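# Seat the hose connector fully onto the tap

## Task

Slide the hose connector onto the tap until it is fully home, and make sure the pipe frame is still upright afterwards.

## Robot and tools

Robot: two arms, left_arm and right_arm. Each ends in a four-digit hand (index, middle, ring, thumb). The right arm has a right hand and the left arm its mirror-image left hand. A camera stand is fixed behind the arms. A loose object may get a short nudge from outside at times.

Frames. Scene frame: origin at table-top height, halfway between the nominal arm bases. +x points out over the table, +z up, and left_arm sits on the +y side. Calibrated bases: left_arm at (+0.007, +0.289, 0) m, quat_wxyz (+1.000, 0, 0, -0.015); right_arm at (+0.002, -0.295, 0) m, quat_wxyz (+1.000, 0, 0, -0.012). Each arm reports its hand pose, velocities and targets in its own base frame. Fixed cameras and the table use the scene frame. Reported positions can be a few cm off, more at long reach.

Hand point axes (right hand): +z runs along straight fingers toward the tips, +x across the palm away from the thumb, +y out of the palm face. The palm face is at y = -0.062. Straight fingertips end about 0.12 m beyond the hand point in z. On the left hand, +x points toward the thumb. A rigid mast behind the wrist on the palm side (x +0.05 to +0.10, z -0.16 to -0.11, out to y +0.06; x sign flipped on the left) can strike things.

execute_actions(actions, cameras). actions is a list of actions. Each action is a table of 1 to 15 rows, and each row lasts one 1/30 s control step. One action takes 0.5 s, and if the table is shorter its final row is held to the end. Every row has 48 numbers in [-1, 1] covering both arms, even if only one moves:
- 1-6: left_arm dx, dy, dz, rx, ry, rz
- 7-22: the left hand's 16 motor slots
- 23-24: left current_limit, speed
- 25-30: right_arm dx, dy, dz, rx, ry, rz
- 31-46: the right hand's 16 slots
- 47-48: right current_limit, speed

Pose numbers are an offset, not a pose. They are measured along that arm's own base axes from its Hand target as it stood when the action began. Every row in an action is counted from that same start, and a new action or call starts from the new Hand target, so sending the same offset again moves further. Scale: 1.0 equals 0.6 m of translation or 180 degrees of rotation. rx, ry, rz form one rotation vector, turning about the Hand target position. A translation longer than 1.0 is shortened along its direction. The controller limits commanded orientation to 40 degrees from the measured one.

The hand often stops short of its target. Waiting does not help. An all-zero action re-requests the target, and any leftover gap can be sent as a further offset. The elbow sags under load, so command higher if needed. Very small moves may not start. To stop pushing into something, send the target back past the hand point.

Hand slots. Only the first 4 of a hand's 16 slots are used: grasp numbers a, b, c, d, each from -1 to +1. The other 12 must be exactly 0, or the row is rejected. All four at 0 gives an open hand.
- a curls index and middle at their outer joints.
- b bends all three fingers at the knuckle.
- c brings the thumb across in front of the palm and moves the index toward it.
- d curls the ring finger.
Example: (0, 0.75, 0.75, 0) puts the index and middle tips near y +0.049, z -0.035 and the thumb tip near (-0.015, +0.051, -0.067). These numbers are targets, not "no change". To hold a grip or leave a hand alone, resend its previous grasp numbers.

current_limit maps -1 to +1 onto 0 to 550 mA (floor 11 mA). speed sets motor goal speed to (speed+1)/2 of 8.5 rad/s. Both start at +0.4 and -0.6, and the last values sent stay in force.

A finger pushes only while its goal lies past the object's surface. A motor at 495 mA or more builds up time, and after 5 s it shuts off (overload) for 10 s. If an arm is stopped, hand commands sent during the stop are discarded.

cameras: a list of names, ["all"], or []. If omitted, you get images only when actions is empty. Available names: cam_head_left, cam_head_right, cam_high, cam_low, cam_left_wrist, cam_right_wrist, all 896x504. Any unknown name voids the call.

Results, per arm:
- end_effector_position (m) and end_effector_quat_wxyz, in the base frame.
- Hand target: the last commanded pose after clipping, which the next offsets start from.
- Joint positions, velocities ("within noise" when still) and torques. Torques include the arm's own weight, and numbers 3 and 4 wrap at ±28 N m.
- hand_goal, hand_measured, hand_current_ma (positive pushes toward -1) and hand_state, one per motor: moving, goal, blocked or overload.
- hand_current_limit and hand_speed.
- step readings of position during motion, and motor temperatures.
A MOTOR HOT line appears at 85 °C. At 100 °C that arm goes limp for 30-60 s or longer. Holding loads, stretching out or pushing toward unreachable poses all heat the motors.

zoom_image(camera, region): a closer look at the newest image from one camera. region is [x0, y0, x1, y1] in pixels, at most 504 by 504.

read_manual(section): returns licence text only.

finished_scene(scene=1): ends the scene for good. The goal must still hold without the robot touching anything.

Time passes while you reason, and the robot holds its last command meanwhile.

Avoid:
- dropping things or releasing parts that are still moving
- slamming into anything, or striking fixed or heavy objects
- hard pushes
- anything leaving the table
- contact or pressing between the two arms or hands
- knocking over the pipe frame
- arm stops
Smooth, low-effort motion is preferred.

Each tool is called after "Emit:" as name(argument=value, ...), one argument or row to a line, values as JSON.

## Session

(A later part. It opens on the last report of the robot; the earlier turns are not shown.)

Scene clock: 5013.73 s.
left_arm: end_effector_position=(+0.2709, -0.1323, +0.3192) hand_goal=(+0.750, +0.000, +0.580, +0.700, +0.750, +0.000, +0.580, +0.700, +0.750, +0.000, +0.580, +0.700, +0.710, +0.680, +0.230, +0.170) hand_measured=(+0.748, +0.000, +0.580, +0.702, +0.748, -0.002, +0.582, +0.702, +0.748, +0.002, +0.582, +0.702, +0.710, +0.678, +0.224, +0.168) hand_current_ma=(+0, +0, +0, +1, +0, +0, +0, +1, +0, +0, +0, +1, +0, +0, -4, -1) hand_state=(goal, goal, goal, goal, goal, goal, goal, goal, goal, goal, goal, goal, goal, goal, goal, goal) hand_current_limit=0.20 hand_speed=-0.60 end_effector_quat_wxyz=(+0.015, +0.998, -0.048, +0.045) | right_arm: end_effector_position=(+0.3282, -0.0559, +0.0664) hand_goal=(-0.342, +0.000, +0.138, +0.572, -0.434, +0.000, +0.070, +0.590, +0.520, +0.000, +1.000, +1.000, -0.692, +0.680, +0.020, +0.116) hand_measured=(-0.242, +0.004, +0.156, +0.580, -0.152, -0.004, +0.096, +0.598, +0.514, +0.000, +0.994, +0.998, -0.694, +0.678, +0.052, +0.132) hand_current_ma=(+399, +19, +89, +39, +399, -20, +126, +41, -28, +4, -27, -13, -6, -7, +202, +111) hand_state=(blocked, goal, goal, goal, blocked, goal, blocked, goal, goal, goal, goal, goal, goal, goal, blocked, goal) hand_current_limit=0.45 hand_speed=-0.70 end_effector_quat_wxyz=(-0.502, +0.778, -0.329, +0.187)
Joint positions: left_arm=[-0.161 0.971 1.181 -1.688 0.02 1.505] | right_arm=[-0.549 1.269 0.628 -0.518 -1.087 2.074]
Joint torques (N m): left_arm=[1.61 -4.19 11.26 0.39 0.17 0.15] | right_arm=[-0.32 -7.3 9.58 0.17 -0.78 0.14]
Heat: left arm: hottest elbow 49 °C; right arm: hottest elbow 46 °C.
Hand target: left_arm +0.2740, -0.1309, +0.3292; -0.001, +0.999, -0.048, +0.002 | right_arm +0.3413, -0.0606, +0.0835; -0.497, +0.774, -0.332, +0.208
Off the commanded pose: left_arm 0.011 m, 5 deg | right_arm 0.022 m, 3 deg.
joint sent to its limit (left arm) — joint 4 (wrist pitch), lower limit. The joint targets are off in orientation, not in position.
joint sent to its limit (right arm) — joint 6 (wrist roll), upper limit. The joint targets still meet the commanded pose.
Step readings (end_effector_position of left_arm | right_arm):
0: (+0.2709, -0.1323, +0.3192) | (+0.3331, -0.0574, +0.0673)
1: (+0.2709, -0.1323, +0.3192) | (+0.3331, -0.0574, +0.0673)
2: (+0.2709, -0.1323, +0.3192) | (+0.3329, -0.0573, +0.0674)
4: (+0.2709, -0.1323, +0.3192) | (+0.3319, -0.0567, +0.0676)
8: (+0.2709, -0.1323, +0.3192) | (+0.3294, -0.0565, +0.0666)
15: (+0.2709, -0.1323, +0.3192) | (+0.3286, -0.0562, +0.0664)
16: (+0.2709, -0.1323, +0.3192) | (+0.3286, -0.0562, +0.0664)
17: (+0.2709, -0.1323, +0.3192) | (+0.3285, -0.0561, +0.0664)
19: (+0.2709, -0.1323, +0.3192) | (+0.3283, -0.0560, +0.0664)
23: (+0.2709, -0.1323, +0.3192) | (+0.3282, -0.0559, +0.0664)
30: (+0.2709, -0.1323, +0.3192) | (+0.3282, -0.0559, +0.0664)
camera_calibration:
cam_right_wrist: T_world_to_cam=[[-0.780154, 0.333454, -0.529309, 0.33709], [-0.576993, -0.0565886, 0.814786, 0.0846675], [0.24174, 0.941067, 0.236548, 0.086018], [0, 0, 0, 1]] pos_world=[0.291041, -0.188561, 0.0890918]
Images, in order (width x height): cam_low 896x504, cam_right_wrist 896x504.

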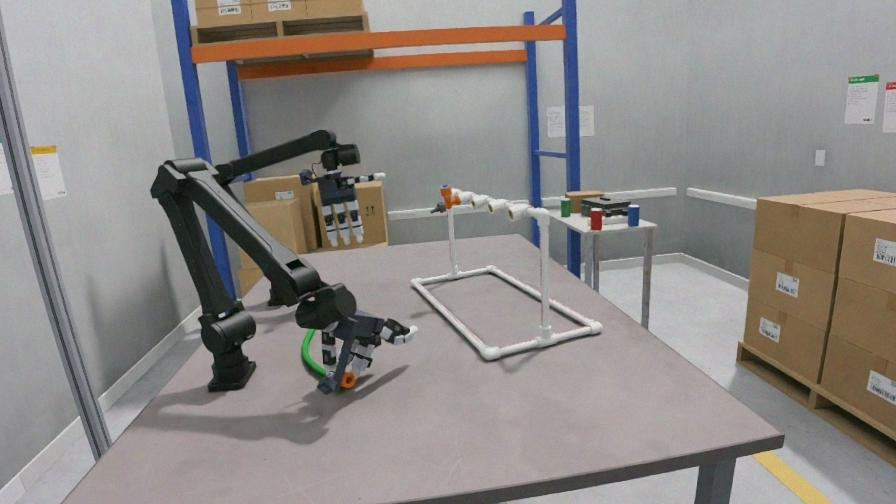

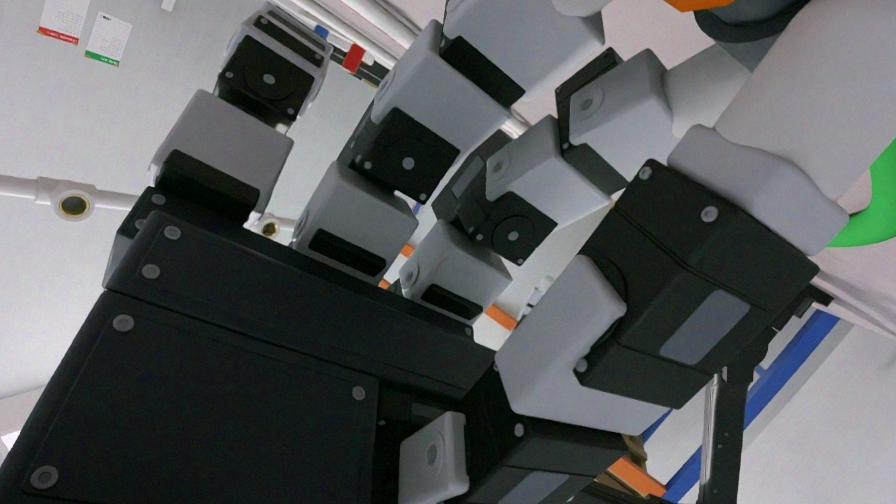

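Emit:
execute_actions(
  actions=[
    [[0,0,0,0,0,0,0,0,0,0,0,0,0,0,0,0,0,0,0,0,0,0,0.2,-0.6,0.03,-0.1,-0.022,0,0,-0.022,0.25,0.55,0.84,-0.8,0,0,0,0,0,0,0,0,0,0,0,0,0.45,-0.7]],
    [[0,0,0,0,0,0,0,0,0,0,0,0,0,0,0,0,0,0,0,0,0,0,0.2,-0.6,0.035,-0.1,0,0,0,-0.022,0.25,0.55,0.84,-0.8,0,0,0,0,0,0,0,0,0,0,0,0,0.45,-0.7]],
  ],
  cameras=["cam_high","cam_low","cam_right_wrist"],
)

Emit:
zoom_image(
  camera="cam_high",
  region=[600, 220, 740, 340],
)

Scene clock: 5050.30 s.
left_arm: end_effector_position=(+0.2709, -0.1323, +0.3192) hand_goal=(+0.750, +0.000, +0.580, +0.700, +0.750, +0.000, +0.580, +0.700, +0.750, +0.000, +0.580, +0.700, +0.710, +0.680, +0.230, +0.170) hand_measured=(+0.748, +0.000, +0.580, +0.702, +0.748, -0.002, +0.582, +0.702, +0.748, +0.002, +0.582, +0.702, +0.710, +0.678, +0.224, +0.168) hand_current_ma=(+0, +0, +0, +1, +0, +0, +0, +1, +0, +0, +0, +1, +0, +0, -4, -1) hand_state=(goal, goal, goal, goal, goal, goal, goal, goal, goal, goal, goal, goal, goal, goal, goal, goal) hand_current_limit=0.20 hand_speed=-0.60 end_effector_quat_wxyz=(+0.015, +0.998, -0.048, +0.045) | right_arm: end_effector_position=(+0.3650, -0.1684, +0.0631) hand_goal=(-0.342, +0.000, +0.138, +0.572, -0.434, +0.000, +0.070, +0.590, +0.520, +0.000, +1.000, +1.000, -0.692, +0.680, +0.020, +0.116) hand_measured=(-0.272, +0.010, +0.158, +0.580, -0.156, +0.000, +0.096, +0.600, +0.514, +0.000, +0.994, +0.998, -0.702, +0.678, +0.060, +0.136) hand_current_ma=(+371, +44, +97, +39, +399, +4, +126, +51, -32, +4, -27, -13, -54, -7, +256, +138) hand_state=(blocked, goal, goal, goal, blocked, goal, blocked, goal, goal, goal, goal, goal, goal, goal, blocked, blocked) hand_current_limit=0.45 hand_speed=-0.70 end_effector_quat_wxyz=(-0.483, +0.746, -0.395, +0.234)
Joint positions: left_arm=[-0.161 0.971 1.181 -1.688 0.02 1.505] | right_arm=[-0.745 1.475 0.821 -0.527 -1.096 2.038]
Joint torques (N m): left_arm=[1.2 -4.37 11.33 0.46 0.16 0.15] | right_arm=[-0.44 -7.65 10.35 0.18 -0.89 -0.06]
Heat: left arm: hottest elbow 49 °C; right arm: hottest elbow 49 °C.
Hand target: left_arm +0.2740, -0.1309, +0.3292; -0.001, +0.999, -0.048, +0.002 | right_arm +0.3803, -0.1805, +0.0704; -0.482, +0.750, -0.384, +0.242
Off the commanded pose: left_arm 0.011 m, 5 deg | right_arm 0.021 m, 2 deg.
joint sent to its limit (left arm) — joint 4 (wrist pitch), lower limit. The joint targets are off in orientation, not in position.
Step readings (end_effector_position of left_arm | right_arm):
0: (+0.2709, -0.1323, +0.3192) | (+0.3282, -0.0559, +0.0664)
1: (+0.2709, -0.1323, +0.3192) | (+0.3282, -0.0560, +0.0664)
2: (+0.2709, -0.1323, +0.3192) | (+0.3281, -0.0573, +0.0664)
4: (+0.2709, -0.1323, +0.3192) | (+0.3285, -0.0645, +0.0657)
8: (+0.2709, -0.1323, +0.3192) | (+0.3328, -0.0913, +0.0618)
15: (+0.2709, -0.1323, +0.3192) | (+0.3389, -0.1049, +0.0618)
16: (+0.2709, -0.1323, +0.3192) | (+0.3391, -0.1052, +0.0618)
17: (+0.2709, -0.1323, +0.3192) | (+0.3398, -0.1073, +0.0619)
19: (+0.2709, -0.1323, +0.3192) | (+0.3442, -0.1163, +0.0621)
23: (+0.2709, -0.1323, +0.3192) | (+0.3569, -0.1500, +0.0627)
30: (+0.2709, -0.1323, +0.3192) | (+0.3650, -0.1684, +0.0632)
camera_calibration:
cam_right_wrist: T_world_to_cam=[[-0.70531, 0.463932, -0.536009, 0.396678], [-0.583351, 0.0497823, 0.810693, 0.122663], [0.40279, 0.884471, 0.235523, 0.115481], [0, 0, 0, 1]] pos_world=[0.304822, -0.292278, 0.0859829]
Images, in order (width x height): cam_high 896x504, cam_low 896x504, cam_right_wrist 896x504.

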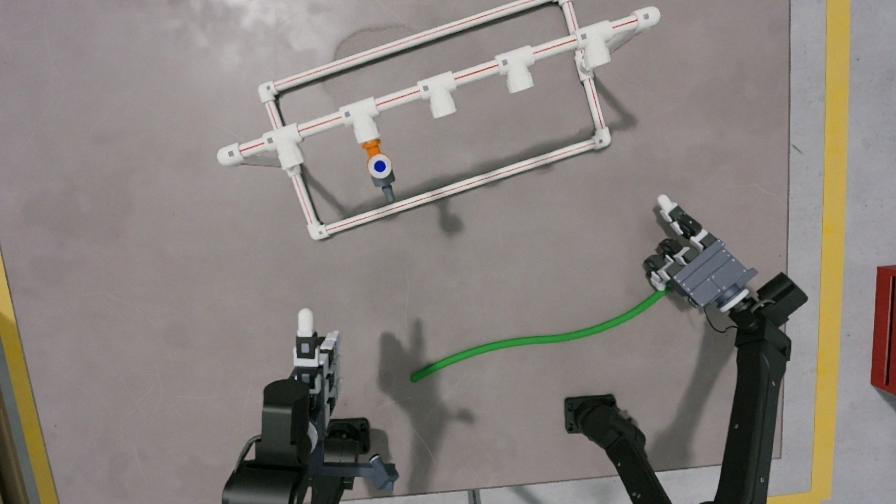

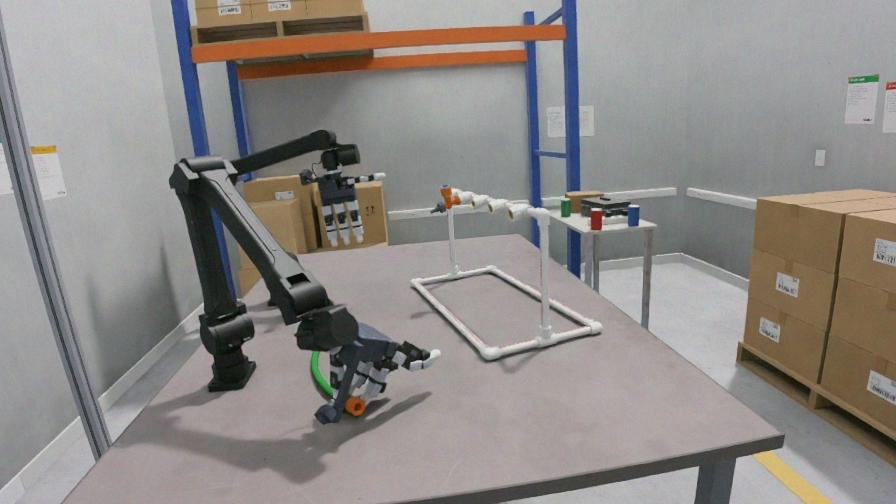

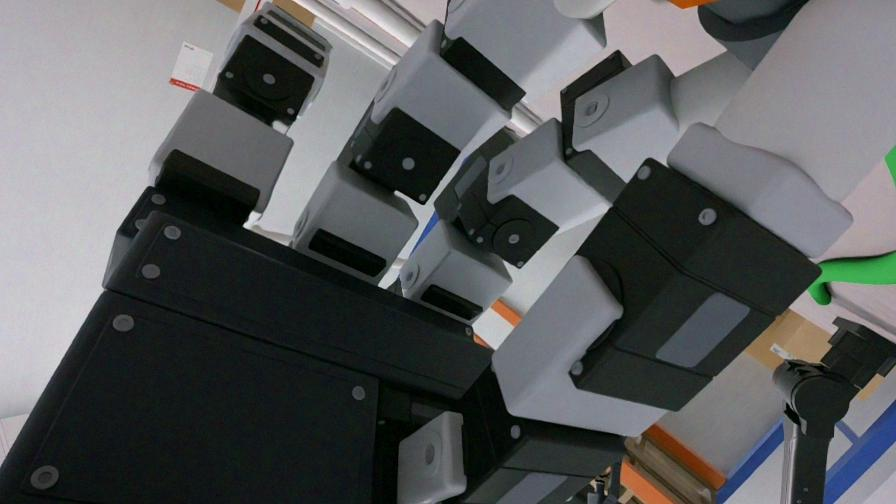

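Scaled by 3.600.

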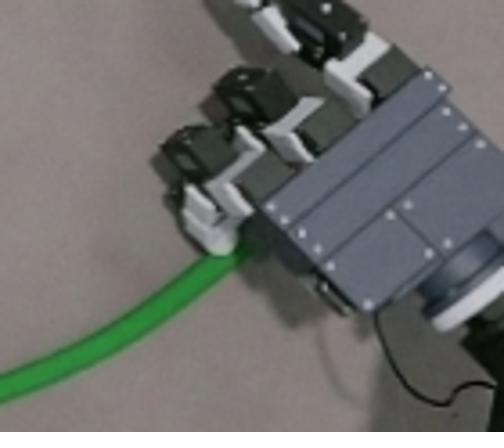

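Emit:
execute_actions(
  actions=[
    [[0,0,0,0,0,0,0,0,0,0,0,0,0,0,0,0,0,0,0,0,0,0,0.2,-0.6,0.045,-0.11,-0.003,0,0,-0.022,0.25,0.55,0.84,-0.8,0,0,0,0,0,0,0,0,0,0,0,0,0.45,-0.7]],
  ],
  cameras=["cam_high","cam_low"],
)

Emit:
zoom_image(
  camera="cam_low",
  region=[300, 340, 420, 450],
)

Scene clock: 5060.37 s.
left_arm: end_effector_position=(+0.2709, -0.1323, +0.3192) hand_goal=(+0.750, +0.000, +0.580, +0.700, +0.750, +0.000, +0.580, +0.700, +0.750, +0.000, +0.580, +0.700, +0.710, +0.680, +0.230, +0.170) hand_measured=(+0.748, +0.000, +0.580, +0.702, +0.748, -0.002, +0.582, +0.702, +0.748, +0.002, +0.582, +0.702, +0.710, +0.678, +0.224, +0.168) hand_current_ma=(+0, +0, +0, +1, +0, +0, +0, +1, +0, +0, +0, +1, +0, +0, -4, -1) hand_state=(goal, goal, goal, goal, goal, goal, goal, goal, goal, goal, goal, goal, goal, goal, goal, goal) hand_current_limit=0.20 hand_speed=-0.60 end_effector_quat_wxyz=(+0.015, +0.998, -0.048, +0.045) | right_arm: end_effector_position=(+0.3933, -0.2329, +0.0639) hand_goal=(-0.342, +0.000, +0.138, +0.572, -0.434, +0.000, +0.070, +0.590, +0.520, +0.000, +1.000, +1.000, -0.692, +0.680, +0.020, +0.116) hand_measured=(-0.280, +0.014, +0.158, +0.580, -0.156, +0.006, +0.096, +0.600, +0.514, +0.000, +0.994, +0.998, -0.706, +0.678, +0.062, +0.138) hand_current_ma=(+330, +58, +97, +39, +399, +26, +126, +51, -32, +4, -27, -13, -68, -10, +267, +143) hand_state=(blocked, goal, goal, goal, blocked, goal, blocked, goal, goal, goal, goal, goal, goal, goal, blocked, blocked) hand_current_limit=0.45 hand_speed=-0.70 end_effector_quat_wxyz=(-0.476, +0.731, -0.419, +0.251)
Joint positions: left_arm=[-0.161 0.971 1.181 -1.688 0.02 1.505] | right_arm=[-0.81 1.608 0.978 -0.544 -1.097 2.046]
Joint torques (N m): left_arm=[1.26 -4.31 11.38 0.46 0.17 0.16] | right_arm=[-0.5 -9.29 10.58 0.2 -0.8 -0.09]
Heat: left arm: hottest elbow 49 °C; right arm: hottest elbow 49 °C.
Hand target: left_arm +0.2740, -0.1309, +0.3292; -0.001, +0.999, -0.048, +0.002 | right_arm +0.4073, -0.2467, +0.0686; -0.473, +0.736, -0.410, +0.259
Off the commanded pose: left_arm 0.011 m, 5 deg | right_arm 0.020 m, 1 deg.
joint sent to its limit (left arm) — joint 4 (wrist pitch), lower limit. The joint targets are off in orientation, not in position.
Step readings (end_effector_position of left_arm | right_arm):
0: (+0.2709, -0.1323, +0.3192) | (+0.3652, -0.1685, +0.0631)
1: (+0.2709, -0.1323, +0.3192) | (+0.3654, -0.1687, +0.0632)
2: (+0.2709, -0.1323, +0.3192) | (+0.3660, -0.1705, +0.0632)
4: (+0.2709, -0.1323, +0.3192) | (+0.3710, -0.1789, +0.0631)
8: (+0.2709, -0.1323, +0.3192) | (+0.3865, -0.2135, +0.0638)
15: (+0.2709, -0.1323, +0.3192) | (+0.3932, -0.2328, +0.0640)
Images, in order (width x height): cam_high 896x504, cam_low 896x504.

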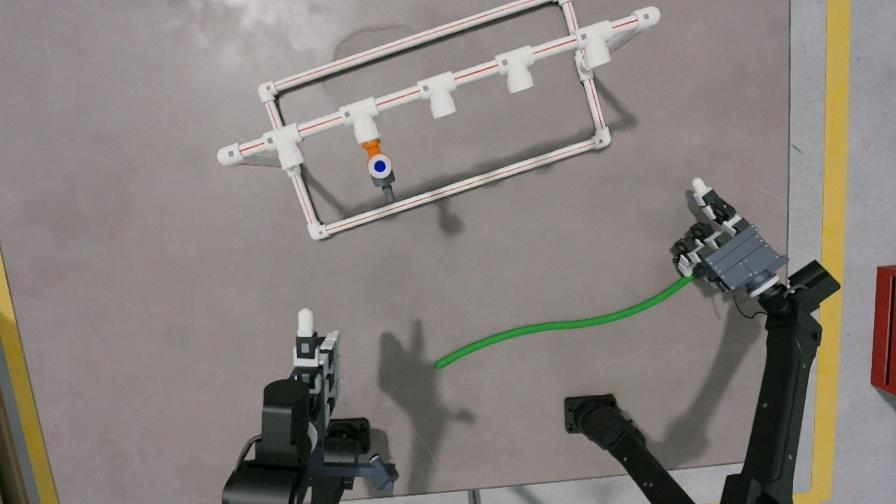

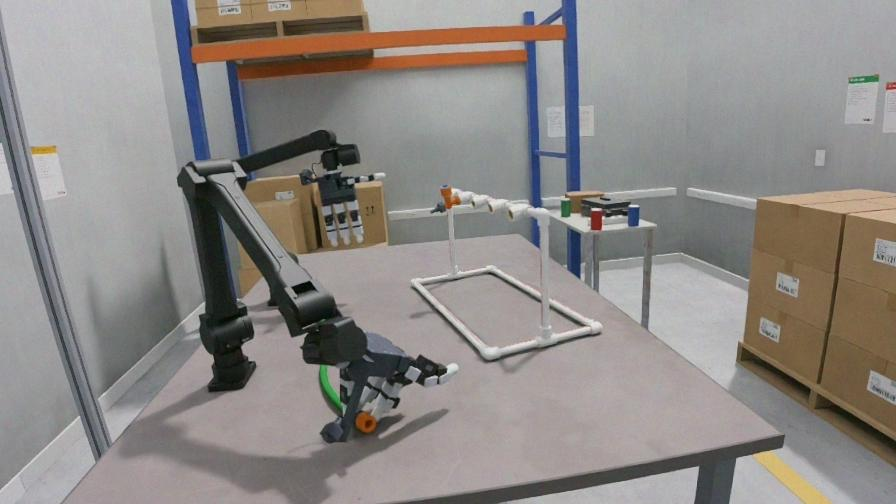

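Scaled by 4.200.

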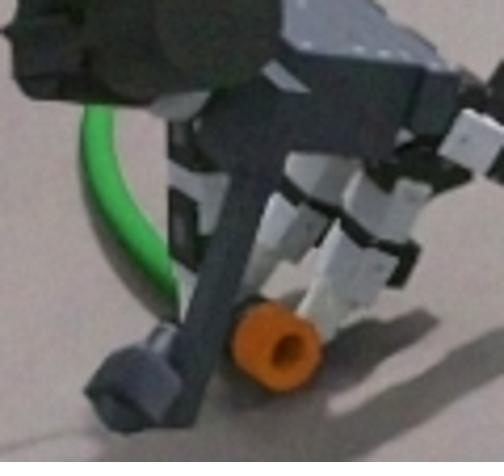

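Emit:
execute_actions(
  actions=[
    [[0,0,0,0,0,0,0,0,0,0,0,0,0,0,0,0,0,0,0,0,0,0,0.2,-0.6,-0.01,0.008,0,0,0,0,0.25,0.3,0.82,-0.8,0,0,0,0,0,0,0,0,0,0,0,0,0.4,-0.7]],
    [[0,0,0,0,0,0,0,0,0,0,0,0,0,0,0,0,0,0,0,0,0,0,0.2,-0.6,0,0,0.02,0,0,0,0.25,0.05,0.82,-0.8,0,0,0,0,0,0,0,0,0,0,0,0,0.4,-0.7]],
    [[0,0,0,0,0,0,0,0,0,0,0,0,0,0,0,0,0,0,0,0,0,0,0.2,-0.6,0,0,0.1,0,0,0,0.25,-0.1,0.82,-0.8,0,0,0,0,0,0,0,0,0,0,0,0,0.4,-0.6]],
    [[0,0,0,0,0,0,0,0,0,0,0,0,0,0,0,0,0,0,0,0,0,0,0.2,-0.6,-0.1,-0.09,0,0,0,0,0.25,-0.1,0.82,-0.8,0,0,0,0,0,0,0,0,0,0,0,0,0.4,-0.6]],
  ],
  cameras=["cam_high","cam_low"],
)

Emit:
zoom_image(
  camera="cam_high",
  region=[640, 220, 780, 340],
)

Scene clock: 5083.13 s.
left_arm: end_effector_position=(+0.2709, -0.1323, +0.3192) hand_goal=(+0.750, +0.000, +0.580, +0.700, +0.750, +0.000, +0.580, +0.700, +0.750, +0.000, +0.580, +0.700, +0.710, +0.680, +0.230, +0.170) hand_measured=(+0.748, +0.000, +0.580, +0.702, +0.748, -0.002, +0.582, +0.702, +0.748, +0.002, +0.582, +0.702, +0.710, +0.678, +0.224, +0.168) hand_current_ma=(+0, +0, +0, +1, +0, +0, +0, +1, +0, +0, +0, +1, +0, +0, -4, -1) hand_state=(goal, goal, goal, goal, goal, goal, goal, goal, goal, goal, goal, goal, goal, goal, goal, goal) hand_current_limit=0.20 hand_speed=-0.60 end_effector_quat_wxyz=(+0.015, +0.998, -0.048, +0.045) | right_arm: end_effector_position=(+0.3280, -0.2823, +0.1302) hand_goal=(+0.544, +0.000, -0.046, +0.442, +0.702, +0.000, +0.200, +0.584, +1.000, +0.000, +1.000, +1.000, -0.658, +0.680, +0.026, -0.010) hand_measured=(+0.530, +0.002, -0.044, +0.444, +0.682, -0.002, +0.198, +0.582, +0.982, +0.000, +0.994, +0.998, -0.660, +0.678, +0.026, -0.008) hand_current_ma=(-69, +9, +9, +12, -104, -11, -13, -13, -93, +4, -27, -13, -12, -15, +5, +12) hand_state=(goal, goal, goal, goal, goal, goal, goal, goal, goal, goal, goal, goal, goal, goal, goal, goal) hand_current_limit=0.40 hand_speed=-0.60 end_effector_quat_wxyz=(-0.475, +0.727, -0.426, +0.253)
Joint positions: left_arm=[-0.161 0.971 1.181 -1.688 0.02 1.505] | right_arm=[-0.997 1.562 1.14 -1.099 -1.135 1.666]
Joint torques (N m): left_arm=[1.38 -4.01 11.32 0.46 0.14 0.14] | right_arm=[-0.03 -9.64 11.29 -0.39 -1.07 -0.08]
Heat: left arm: hottest elbow 49 °C; right arm: hottest elbow 49 °C.
Hand target: left_arm +0.2740, -0.1309, +0.3292; -0.001, +0.999, -0.048, +0.002 | right_arm +0.3414, -0.2958, +0.1405; -0.473, +0.736, -0.410, +0.259
Off the commanded pose: left_arm 0.011 m, 5 deg | right_arm 0.022 m, 2 deg.
joint sent to its limit (left arm) — joint 4 (wrist pitch), lower limit. The joint targets are off in orientation, not in position.
Step readings (end_effector_position of left_arm | right_arm):
0: (+0.2709, -0.1323, +0.3192) | (+0.3932, -0.2329, +0.0639)
1: (+0.2709, -0.1323, +0.3192) | (+0.3932, -0.2329, +0.0639)
2: (+0.2709, -0.1323, +0.3192) | (+0.3932, -0.2329, +0.0639)
4: (+0.2709, -0.1323, +0.3192) | (+0.3933, -0.2331, +0.0638)
8: (+0.2709, -0.1323, +0.3192) | (+0.3934, -0.2333, +0.0638)
15: (+0.2709, -0.1323, +0.3192) | (+0.3935, -0.2334, +0.0637)
16: (+0.2709, -0.1323, +0.3192) | (+0.3935, -0.2334, +0.0637)
17: (+0.2709, -0.1323, +0.3192) | (+0.3933, -0.2333, +0.0638)
19: (+0.2709, -0.1323, +0.3192) | (+0.3929, -0.2330, +0.0643)
23: (+0.2709, -0.1323, +0.3192) | (+0.3923, -0.2325, +0.0648)
30: (+0.2709, -0.1323, +0.3192) | (+0.3920, -0.2323, +0.0651)
31: (+0.2709, -0.1323, +0.3192) | (+0.3919, -0.2323, +0.0653)
32: (+0.2709, -0.1323, +0.3192) | (+0.3912, -0.2318, +0.0665)
34: (+0.2709, -0.1323, +0.3192) | (+0.3878, -0.2282, +0.0729)
38: (+0.2709, -0.1323, +0.3192) | (+0.3848, -0.2249, +0.0954)
45: (+0.2709, -0.1323, +0.3192) | (+0.3909, -0.2308, +0.1221)
46: (+0.2709, -0.1323, +0.3192) | (+0.3904, -0.2306, +0.1223)
47: (+0.2709, -0.1323, +0.3192) | (+0.3878, -0.2301, +0.1226)
49: (+0.2709, -0.1323, +0.3192) | (+0.3754, -0.2318, +0.1231)
53: (+0.2709, -0.1323, +0.3192) | (+0.3409, -0.2567, +0.1230)
60: (+0.2709, -0.1323, +0.3192) | (+0.3273, -0.2813, +0.1349)
Images, in order (width x height): cam_high 896x504, cam_low 896x504.

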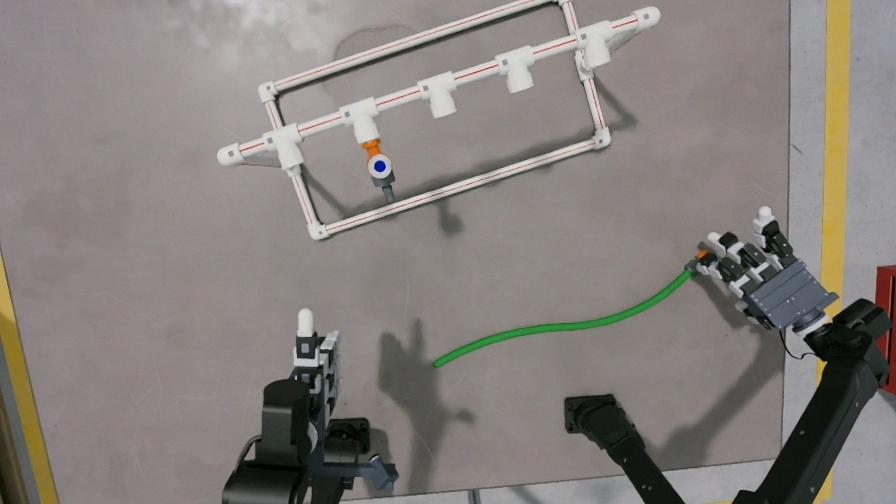

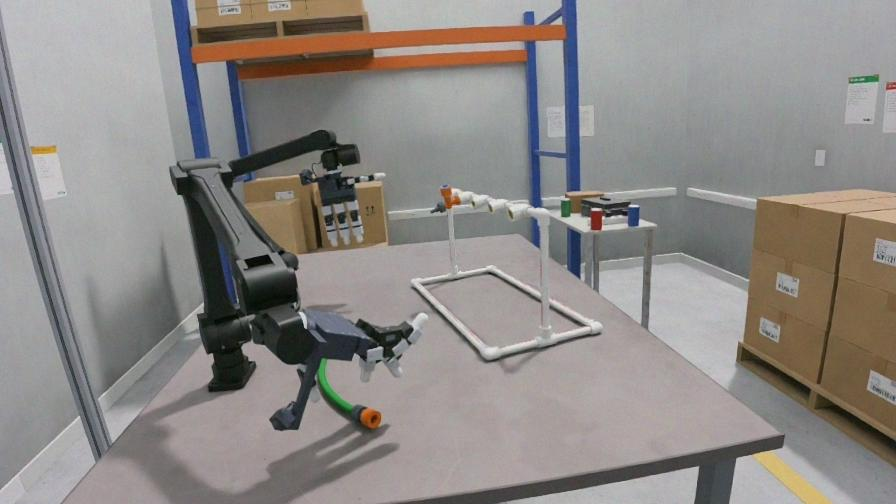

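Scaled by 3.600.

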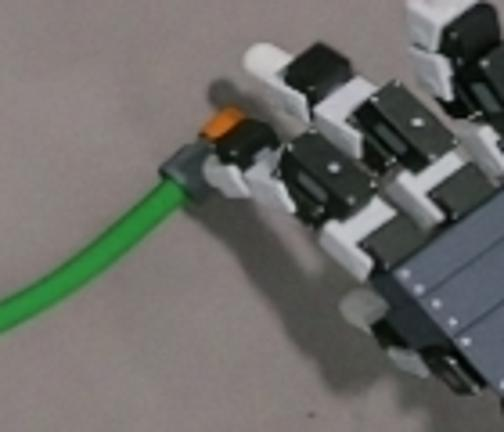

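Emit:
execute_actions(
  actions=[
    [[0,0,0,0,0,0,0,0,0,0,0,0,0,0,0,0,0,0,0,0,0,0,0.2,-0.6,0.0637,0.1008,-0.0175,0.0408,-0.0582,0.0356,0.25,0.05,0.82,-0.8,0,0,0,0,0,0,0,0,0,0,0,0,0.4,-0.6]],
    [[0,0,0,0,0,0,0,0,0,0,0,0,0,0,0,0,0,0,0,0,0,0,0.2,-0.6,0,0,0,0,0,0,0.25,0.05,0.82,-0.8,0,0,0,0,0,0,0,0,0,0,0,0,0.4,-0.6]],
  ],
  cameras=["cam_high","cam_low"],
)

Emit:
zoom_image(
  camera="cam_high",
  region=[640, 220, 780, 340],
)

Scene clock: 5121.80 s.
left_arm: end_effector_position=(+0.2709, -0.1323, +0.3192) hand_goal=(+0.750, +0.000, +0.580, +0.700, +0.750, +0.000, +0.580, +0.700, +0.750, +0.000, +0.580, +0.700, +0.710, +0.680, +0.230, +0.170) hand_measured=(+0.748, +0.000, +0.580, +0.702, +0.748, -0.002, +0.582, +0.702, +0.748, +0.002, +0.582, +0.702, +0.710, +0.678, +0.224, +0.168) hand_current_ma=(+0, +0, +0, +1, +0, +0, +0, +1, +0, +0, +0, +1, +0, +0, -4, -1) hand_state=(goal, goal, goal, goal, goal, goal, goal, goal, goal, goal, goal, goal, goal, goal, goal, goal) hand_current_limit=0.20 hand_speed=-0.60 end_effector_quat_wxyz=(+0.015, +0.998, -0.048, +0.045) | right_arm: end_effector_position=(+0.3785, -0.2337, +0.1378) hand_goal=(+0.340, +0.000, +0.000, +0.472, +0.440, +0.000, +0.170, +0.584, +1.000, +0.000, +1.000, +1.000, -0.658, +0.680, +0.026, +0.020) hand_measured=(+0.336, +0.002, -0.004, +0.470, +0.434, -0.002, +0.172, +0.582, +0.984, +0.000, +0.994, +0.998, -0.660, +0.678, +0.026, +0.018) hand_current_ma=(-24, +8, -15, -12, -33, -11, +5, -13, -83, +4, -26, -13, -11, -14, +5, -10) hand_state=(goal, goal, goal, goal, goal, goal, goal, goal, goal, goal, goal, goal, goal, goal, goal, goal) hand_current_limit=0.40 hand_speed=-0.60 end_effector_quat_wxyz=(-0.566, +0.701, -0.338, +0.273)
Joint positions: left_arm=[-0.161 0.971 1.181 -1.688 0.02 1.505] | right_arm=[-0.9 1.603 1.126 -1.097 -1.359 1.567]
Joint torques (N m): left_arm=[1.14 -4.01 11.28 0.39 0.16 0.15] | right_arm=[-0.73 -9.88 7.17 0.03 -1.19 -0.06]
Heat: left arm: hottest elbow 49 °C; right arm: hottest elbow 53 °C.
Hand target: left_arm +0.2740, -0.1309, +0.3292; -0.001, +0.999, -0.048, +0.002 | right_arm +0.3796, -0.2353, +0.1301; -0.568, +0.699, -0.339, +0.271
Off the commanded pose: left_arm 0.011 m, 5 deg | right_arm 0.008 m, 0 deg.
joint sent to its limit (left arm) — joint 4 (wrist pitch), lower limit. The joint targets are off in orientation, not in position.
Step readings (end_effector_position of left_arm | right_arm):
0: (+0.2709, -0.1323, +0.3192) | (+0.3281, -0.2824, +0.1302)
1: (+0.2709, -0.1323, +0.3192) | (+0.3285, -0.2821, +0.1307)
2: (+0.2709, -0.1323, +0.3192) | (+0.3344, -0.2778, +0.1348)
4: (+0.2709, -0.1323, +0.3192) | (+0.3467, -0.2692, +0.1440)
8: (+0.2709, -0.1323, +0.3192) | (+0.3674, -0.2468, +0.1497)
15: (+0.2709, -0.1323, +0.3192) | (+0.3775, -0.2326, +0.1394)
16: (+0.2709, -0.1323, +0.3192) | (+0.3776, -0.2328, +0.1386)
17: (+0.2709, -0.1323, +0.3192) | (+0.3778, -0.2330, +0.1380)
19: (+0.2709, -0.1323, +0.3192) | (+0.3780, -0.2331, +0.1379)
23: (+0.2709, -0.1323, +0.3192) | (+0.3783, -0.2334, +0.1379)
30: (+0.2709, -0.1323, +0.3192) | (+0.3785, -0.2336, +0.1378)
Images, in order (width x height): cam_high 896x504, cam_low 896x504.

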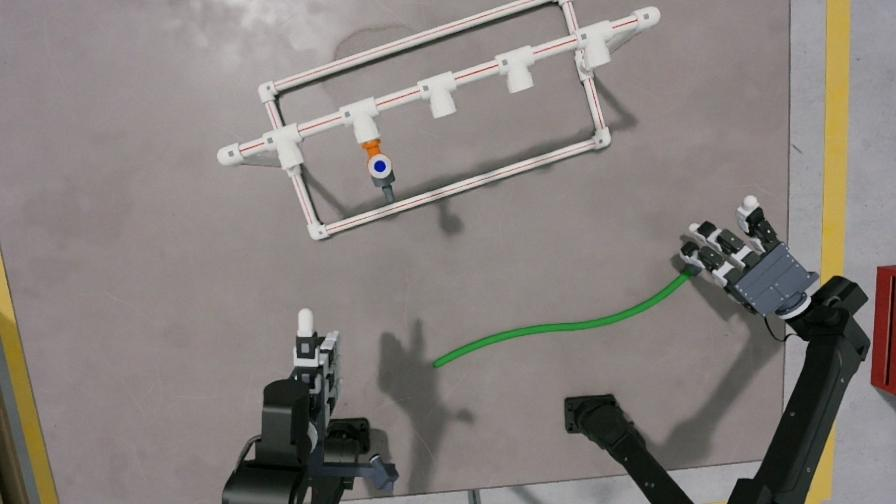

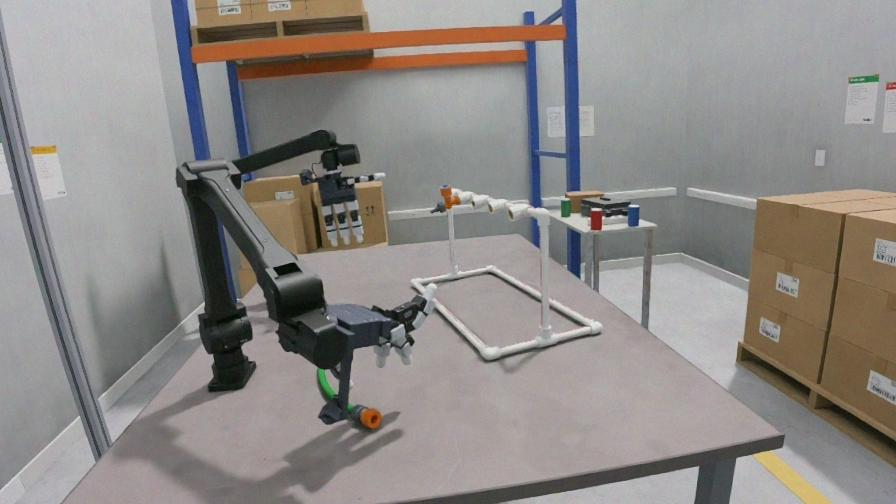

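Scaled by 3.600.

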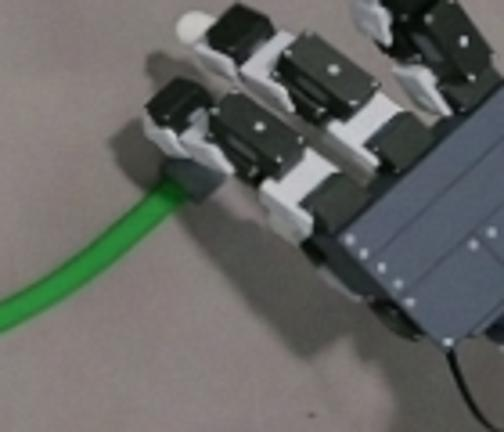

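Emit:
execute_actions(
  actions=[
    [[0,0,0,0,0,0,0,0,0,0,0,0,0,0,0,0,0,0,0,0,0,0,0.2,-0.6,0,0,-0.055,0,0,0,0.25,0.05,0.82,-0.8,0,0,0,0,0,0,0,0,0,0,0,0,0.4,-0.6]],
    [[0,0,0,0,0,0,0,0,0,0,0,0,0,0,0,0,0,0,0,0,0,0,0.2,-0.6,0,0,-0.04,0,0,0,0.25,0.05,0.82,-0.8,0,0,0,0,0,0,0,0,0,0,0,0,0.4,-0.6]],
  ],
  cameras=["cam_low","cam_right_wrist"],
)

Emit:
zoom_image(
  camera="cam_low",
  region=[300, 340, 440, 460],
)

Scene clock: 5134.37 s.
left_arm: end_effector_position=(+0.2709, -0.1323, +0.3192) hand_goal=(+0.750, +0.000, +0.580, +0.700, +0.750, +0.000, +0.580, +0.700, +0.750, +0.000, +0.580, +0.700, +0.710, +0.680, +0.230, +0.170) hand_measured=(+0.748, +0.000, +0.580, +0.702, +0.748, -0.002, +0.582, +0.702, +0.748, +0.002, +0.582, +0.702, +0.710, +0.678, +0.224, +0.168) hand_current_ma=(+0, +0, +0, +1, +0, +0, +0, +1, +0, +0, +0, +1, +0, +0, -4, -1) hand_state=(goal, goal, goal, goal, goal, goal, goal, goal, goal, goal, goal, goal, goal, goal, goal, goal) hand_current_limit=0.20 hand_speed=-0.60 end_effector_quat_wxyz=(+0.015, +0.998, -0.048, +0.045) | right_arm: end_effector_position=(+0.3800, -0.2352, +0.0812) hand_goal=(+0.340, +0.000, +0.000, +0.472, +0.440, +0.000, +0.170, +0.584, +1.000, +0.000, +1.000, +1.000, -0.658, +0.680, +0.026, +0.020) hand_measured=(+0.336, +0.002, -0.004, +0.470, +0.434, -0.002, +0.172, +0.582, +0.984, +0.000, +0.994, +0.998, -0.660, +0.678, +0.026, +0.018) hand_current_ma=(-25, +8, -15, -12, -35, -11, +5, -13, -83, +4, -26, -13, -11, -14, +5, -10) hand_state=(goal, goal, goal, goal, goal, goal, goal, goal, goal, goal, goal, goal, goal, goal, goal, goal) hand_current_limit=0.40 hand_speed=-0.60 end_effector_quat_wxyz=(-0.566, +0.701, -0.335, +0.275)
Joint positions: left_arm=[-0.161 0.971 1.181 -1.688 0.02 1.505] | right_arm=[-0.9 1.691 1.065 -0.958 -1.362 1.552]
Joint torques (N m): left_arm=[1.32 -4.25 11.26 0.44 0.14 0.15] | right_arm=[-0.79 -10.52 6.19 0.35 -1.1 0.04]
Heat: left arm: hottest elbow 49 °C; right arm: hottest elbow 50 °C.
Hand target: left_arm +0.2740, -0.1309, +0.3292; -0.001, +0.999, -0.048, +0.002 | right_arm +0.3797, -0.2353, +0.0731; -0.568, +0.699, -0.339, +0.271
Off the commanded pose: left_arm 0.011 m, 5 deg | right_arm 0.008 m, 1 deg.
joint sent to its limit (left arm) — joint 4 (wrist pitch), lower limit. The joint targets are off in orientation, not in position.
Step readings (end_effector_position of left_arm | right_arm):
0: (+0.2709, -0.1323, +0.3192) | (+0.3785, -0.2337, +0.1378)
1: (+0.2709, -0.1323, +0.3192) | (+0.3785, -0.2337, +0.1378)
2: (+0.2709, -0.1323, +0.3192) | (+0.3788, -0.2340, +0.1370)
4: (+0.2709, -0.1323, +0.3192) | (+0.3799, -0.2350, +0.1332)
8: (+0.2709, -0.1323, +0.3192) | (+0.3788, -0.2336, +0.1165)
15: (+0.2709, -0.1323, +0.3192) | (+0.3784, -0.2331, +0.1032)
16: (+0.2709, -0.1323, +0.3192) | (+0.3786, -0.2334, +0.1032)
17: (+0.2709, -0.1323, +0.3192) | (+0.3791, -0.2340, +0.1028)
19: (+0.2709, -0.1323, +0.3192) | (+0.3802, -0.2354, +0.1004)
23: (+0.2709, -0.1323, +0.3192) | (+0.3801, -0.2352, +0.0903)
30: (+0.2709, -0.1323, +0.3192) | (+0.3795, -0.2345, +0.0813)
camera_calibration:
cam_right_wrist: T_world_to_cam=[[-0.61209, 0.491221, -0.619716, 0.425824], [-0.735519, -0.0658136, 0.6743, 0.161861], [0.290444, 0.868545, 0.401586, 0.189829], [0, 0, 0, 1]] pos_world=[0.324559, -0.363396, 0.0785146]
Images, in order (width x height): cam_low 896x504, cam_right_wrist 896x504.

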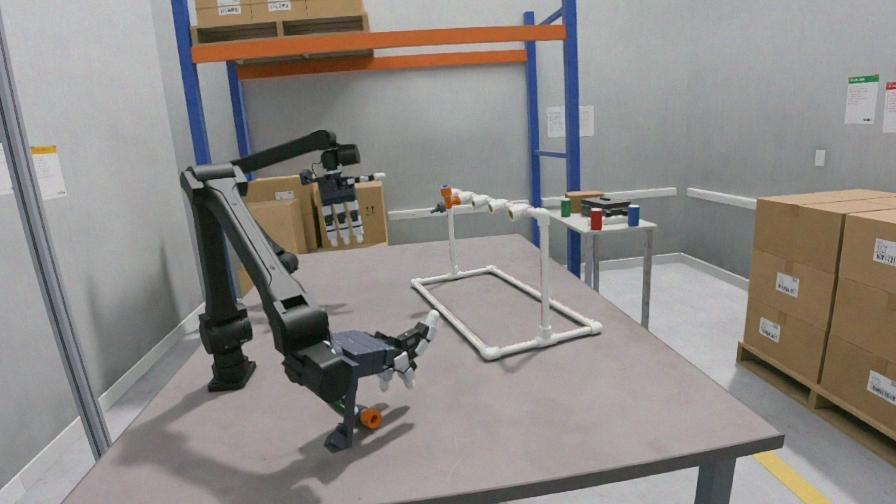

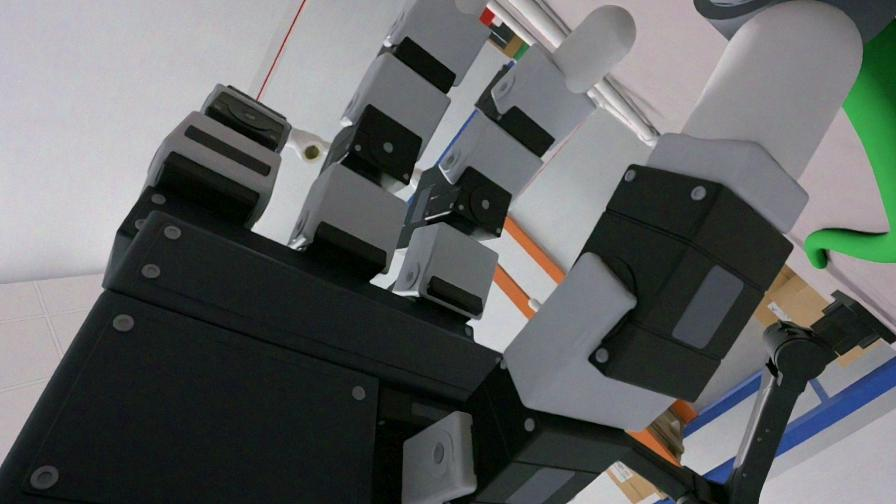

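Scaled by 3.600.

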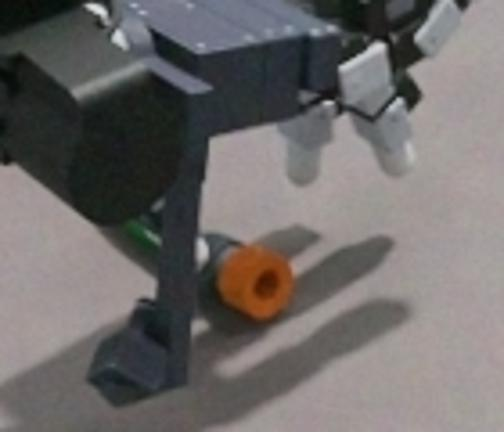

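Emit:
execute_actions(
  actions=[
    [[0,0,0,0,0,0,0,0,0,0,0,0,0,0,0,0,0,0,0,0,0,0,0.2,-0.6,0,0,-0.028,0,0,0,0.25,0.15,0.82,-0.8,0,0,0,0,0,0,0,0,0,0,0,0,0.4,-0.6]],
  ],
  cameras=["cam_low","cam_right_wrist"],
)

Emit:
zoom_image(
  camera="cam_low",
  region=[320, 370, 420, 455],
)

Scene clock: 5144.73 s.
left_arm: end_effector_position=(+0.2709, -0.1323, +0.3192) hand_goal=(+0.750, +0.000, +0.580, +0.700, +0.750, +0.000, +0.580, +0.700, +0.750, +0.000, +0.580, +0.700, +0.710, +0.680, +0.230, +0.170) hand_measured=(+0.748, +0.000, +0.580, +0.702, +0.748, -0.002, +0.582, +0.702, +0.748, +0.002, +0.582, +0.702, +0.710, +0.678, +0.224, +0.168) hand_current_ma=(+0, +0, +0, +1, +0, +0, +0, +1, +0, +0, +0, +1, +0, +0, -4, -1) hand_state=(goal, goal, goal, goal, goal, goal, goal, goal, goal, goal, goal, goal, goal, goal, goal, goal) hand_current_limit=0.20 hand_speed=-0.60 end_effector_quat_wxyz=(+0.015, +0.998, -0.048, +0.045) | right_arm: end_effector_position=(+0.3807, -0.2366, +0.0672) hand_goal=(+0.206, +0.000, +0.030, +0.492, +0.266, +0.000, +0.150, +0.584, +1.000, +0.000, +1.000, +1.000, -0.658, +0.680, +0.026, +0.040) hand_measured=(+0.202, +0.002, +0.026, +0.490, +0.260, -0.002, +0.152, +0.582, +0.984, +0.000, +0.994, +0.998, -0.660, +0.678, +0.028, +0.038) hand_current_ma=(-18, +8, -15, -12, -26, -11, +7, -13, -82, +4, -26, -13, -7, -12, +7, -8) hand_state=(goal, goal, goal, goal, goal, goal, goal, goal, goal, goal, goal, goal, goal, goal, goal, goal) hand_current_limit=0.40 hand_speed=-0.60 end_effector_quat_wxyz=(-0.565, +0.702, -0.334, +0.277)
Joint positions: left_arm=[-0.161 0.971 1.181 -1.688 0.02 1.505] | right_arm=[-0.901 1.714 1.051 -0.915 -1.362 1.552]
Joint torques (N m): left_arm=[1.32 -4.13 11.26 0.4 0.15 0.16] | right_arm=[-0.73 -10.29 5.83 0.47 -1.07 0.04]
Heat: left arm: hottest elbow 49 °C; right arm: hottest elbow 49 °C.
Hand target: left_arm +0.2740, -0.1309, +0.3292; -0.001, +0.999, -0.048, +0.002 | right_arm +0.3795, -0.2352, +0.0563; -0.568, +0.699, -0.339, +0.271
Off the commanded pose: left_arm 0.011 m, 5 deg | right_arm 0.011 m, 1 deg.
joint sent to its limit (left arm) — joint 4 (wrist pitch), lower limit. The joint targets are off in orientation, not in position.
Step readings (end_effector_position of left_arm | right_arm):
0: (+0.2709, -0.1323, +0.3192) | (+0.3800, -0.2352, +0.0812)
1: (+0.2709, -0.1323, +0.3192) | (+0.3801, -0.2353, +0.0812)
2: (+0.2709, -0.1323, +0.3192) | (+0.3804, -0.2356, +0.0809)
4: (+0.2709, -0.1323, +0.3192) | (+0.3812, -0.2366, +0.0795)
8: (+0.2709, -0.1323, +0.3192) | (+0.3814, -0.2368, +0.0733)
15: (+0.2709, -0.1323, +0.3192) | (+0.3806, -0.2364, +0.0675)
camera_calibration:
cam_right_wrist: T_world_to_cam=[[-0.609047, 0.488686, -0.624699, 0.416817], [-0.738471, -0.0620548, 0.671424, 0.173911], [0.28935, 0.87025, 0.398674, 0.197418], [0, 0, 0, 1]] pos_world=[0.325166, -0.364703, 0.0649112]
Images, in order (width x height): cam_low 896x504, cam_right_wrist 896x504.

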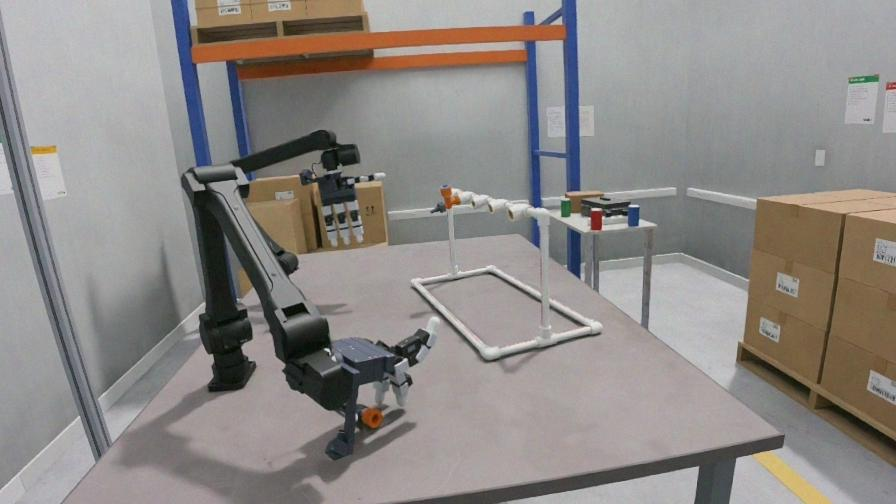

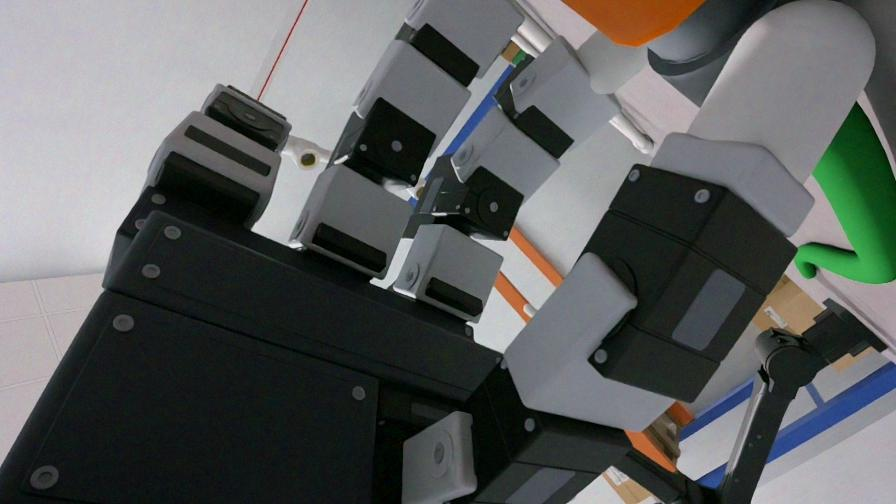

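Scaled by 5.040.

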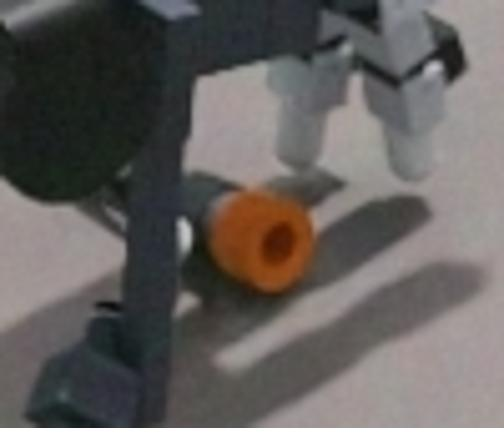

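Emit:
execute_actions(
  actions=[
    [[0,0,0,0,0,0,0,0,0,0,0,0,0,0,0,0,0,0,0,0,0,0,0.2,-0.6,0,0,-0.016,0,0,0,0.25,0.2,0.82,-0.8,0,0,0,0,0,0,0,0,0,0,0,0,0.4,-0.6]],
  ],
  cameras=["cam_low","cam_right_wrist"],
)

Emit:
zoom_image(
  camera="cam_low",
  region=[320, 370, 420, 455],
)

Scene clock: 5151.07 s.
left_arm: end_effector_position=(+0.2709, -0.1323, +0.3192) hand_goal=(+0.750, +0.000, +0.580, +0.700, +0.750, +0.000, +0.580, +0.700, +0.750, +0.000, +0.580, +0.700, +0.710, +0.680, +0.230, +0.170) hand_measured=(+0.748, +0.000, +0.580, +0.702, +0.748, -0.002, +0.582, +0.702, +0.748, +0.002, +0.582, +0.702, +0.710, +0.678, +0.224, +0.168) hand_current_ma=(+0, +0, +0, +1, +0, +0, +0, +1, +0, +0, +0, +1, +0, +0, -4, -1) hand_state=(goal, goal, goal, goal, goal, goal, goal, goal, goal, goal, goal, goal, goal, goal, goal, goal) hand_current_limit=0.20 hand_speed=-0.60 end_effector_quat_wxyz=(+0.015, +0.998, -0.048, +0.045) | right_arm: end_effector_position=(+0.3823, -0.2377, +0.0613) hand_goal=(+0.138, +0.000, +0.044, +0.502, +0.178, +0.000, +0.140, +0.584, +1.000, +0.000, +1.000, +1.000, -0.658, +0.680, +0.026, +0.050) hand_measured=(+0.134, +0.002, +0.042, +0.500, +0.174, +0.000, +0.136, +0.580, +0.984, +0.000, +0.994, +0.998, -0.660, +0.678, +0.028, +0.048) hand_current_ma=(-16, +8, -13, -12, -20, +3, -16, -18, -82, +4, -26, -13, -6, -11, +8, -8) hand_state=(goal, goal, goal, goal, goal, goal, goal, goal, goal, goal, goal, goal, goal, goal, goal, goal) hand_current_limit=0.40 hand_speed=-0.60 end_effector_quat_wxyz=(-0.566, +0.701, -0.331, +0.280)
Joint positions: left_arm=[-0.161 0.971 1.181 -1.688 0.02 1.505] | right_arm=[-0.901 1.726 1.047 -0.891 -1.366 1.552]
Joint torques (N m): left_arm=[1.32 -3.84 11.3 0.44 0.14 0.14] | right_arm=[-0.73 -9.99 5.52 0.46 -0.9 0.04]
Heat: left arm: hottest elbow 49 °C; right arm: hottest elbow 48 °C.
Hand target: left_arm +0.2740, -0.1309, +0.3292; -0.001, +0.999, -0.048, +0.002 | right_arm +0.3795, -0.2353, +0.0466; -0.568, +0.699, -0.339, +0.271
Off the commanded pose: left_arm 0.011 m, 5 deg | right_arm 0.015 m, 1 deg.
joint sent to its limit (left arm) — joint 4 (wrist pitch), lower limit. The joint targets are off in orientation, not in position.
Step readings (end_effector_position of left_arm | right_arm):
0: (+0.2709, -0.1323, +0.3192) | (+0.3808, -0.2366, +0.0672)
1: (+0.2709, -0.1323, +0.3192) | (+0.3808, -0.2366, +0.0672)
2: (+0.2709, -0.1323, +0.3192) | (+0.3810, -0.2369, +0.0670)
4: (+0.2709, -0.1323, +0.3192) | (+0.3817, -0.2378, +0.0659)
8: (+0.2709, -0.1323, +0.3192) | (+0.3817, -0.2371, +0.0614)
15: (+0.2709, -0.1323, +0.3192) | (+0.3822, -0.2376, +0.0613)
camera_calibration:
cam_right_wrist: T_world_to_cam=[[-0.60415, 0.486726, -0.630952, 0.41264], [-0.743675, -0.0599344, 0.66585, 0.181732], [0.286271, 0.871496, 0.398176, 0.201788], [0, 0, 0, 1]] pos_world=[0.326679, -0.365808, 0.0590025]
Images, in order (width x height): cam_low 896x504, cam_right_wrist 896x504.

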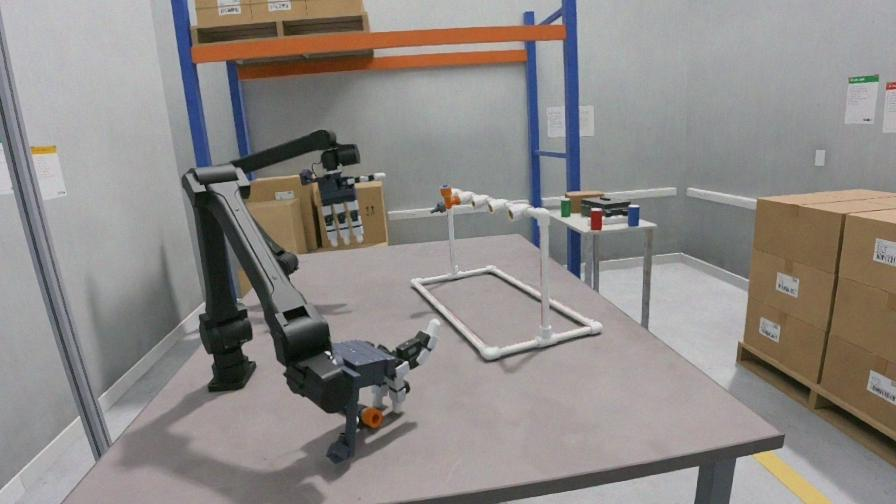

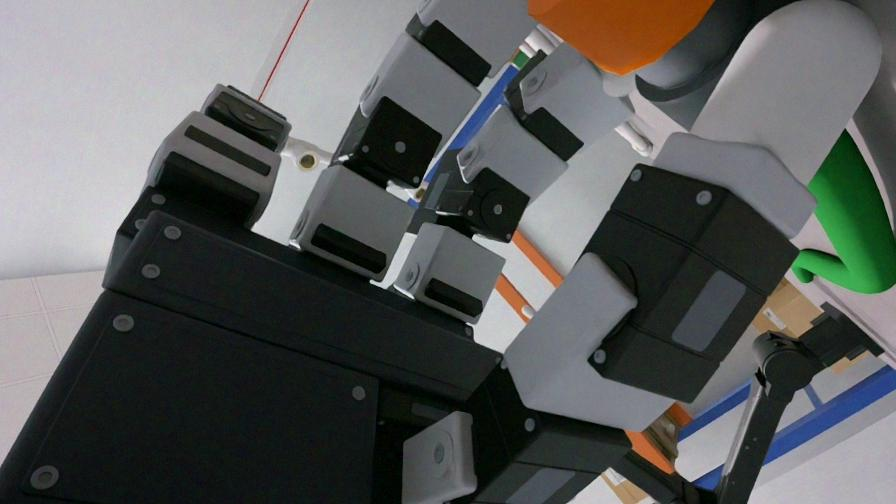

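Scaled by 5.040.

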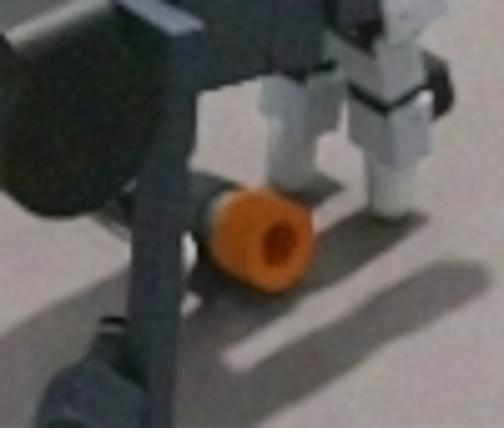

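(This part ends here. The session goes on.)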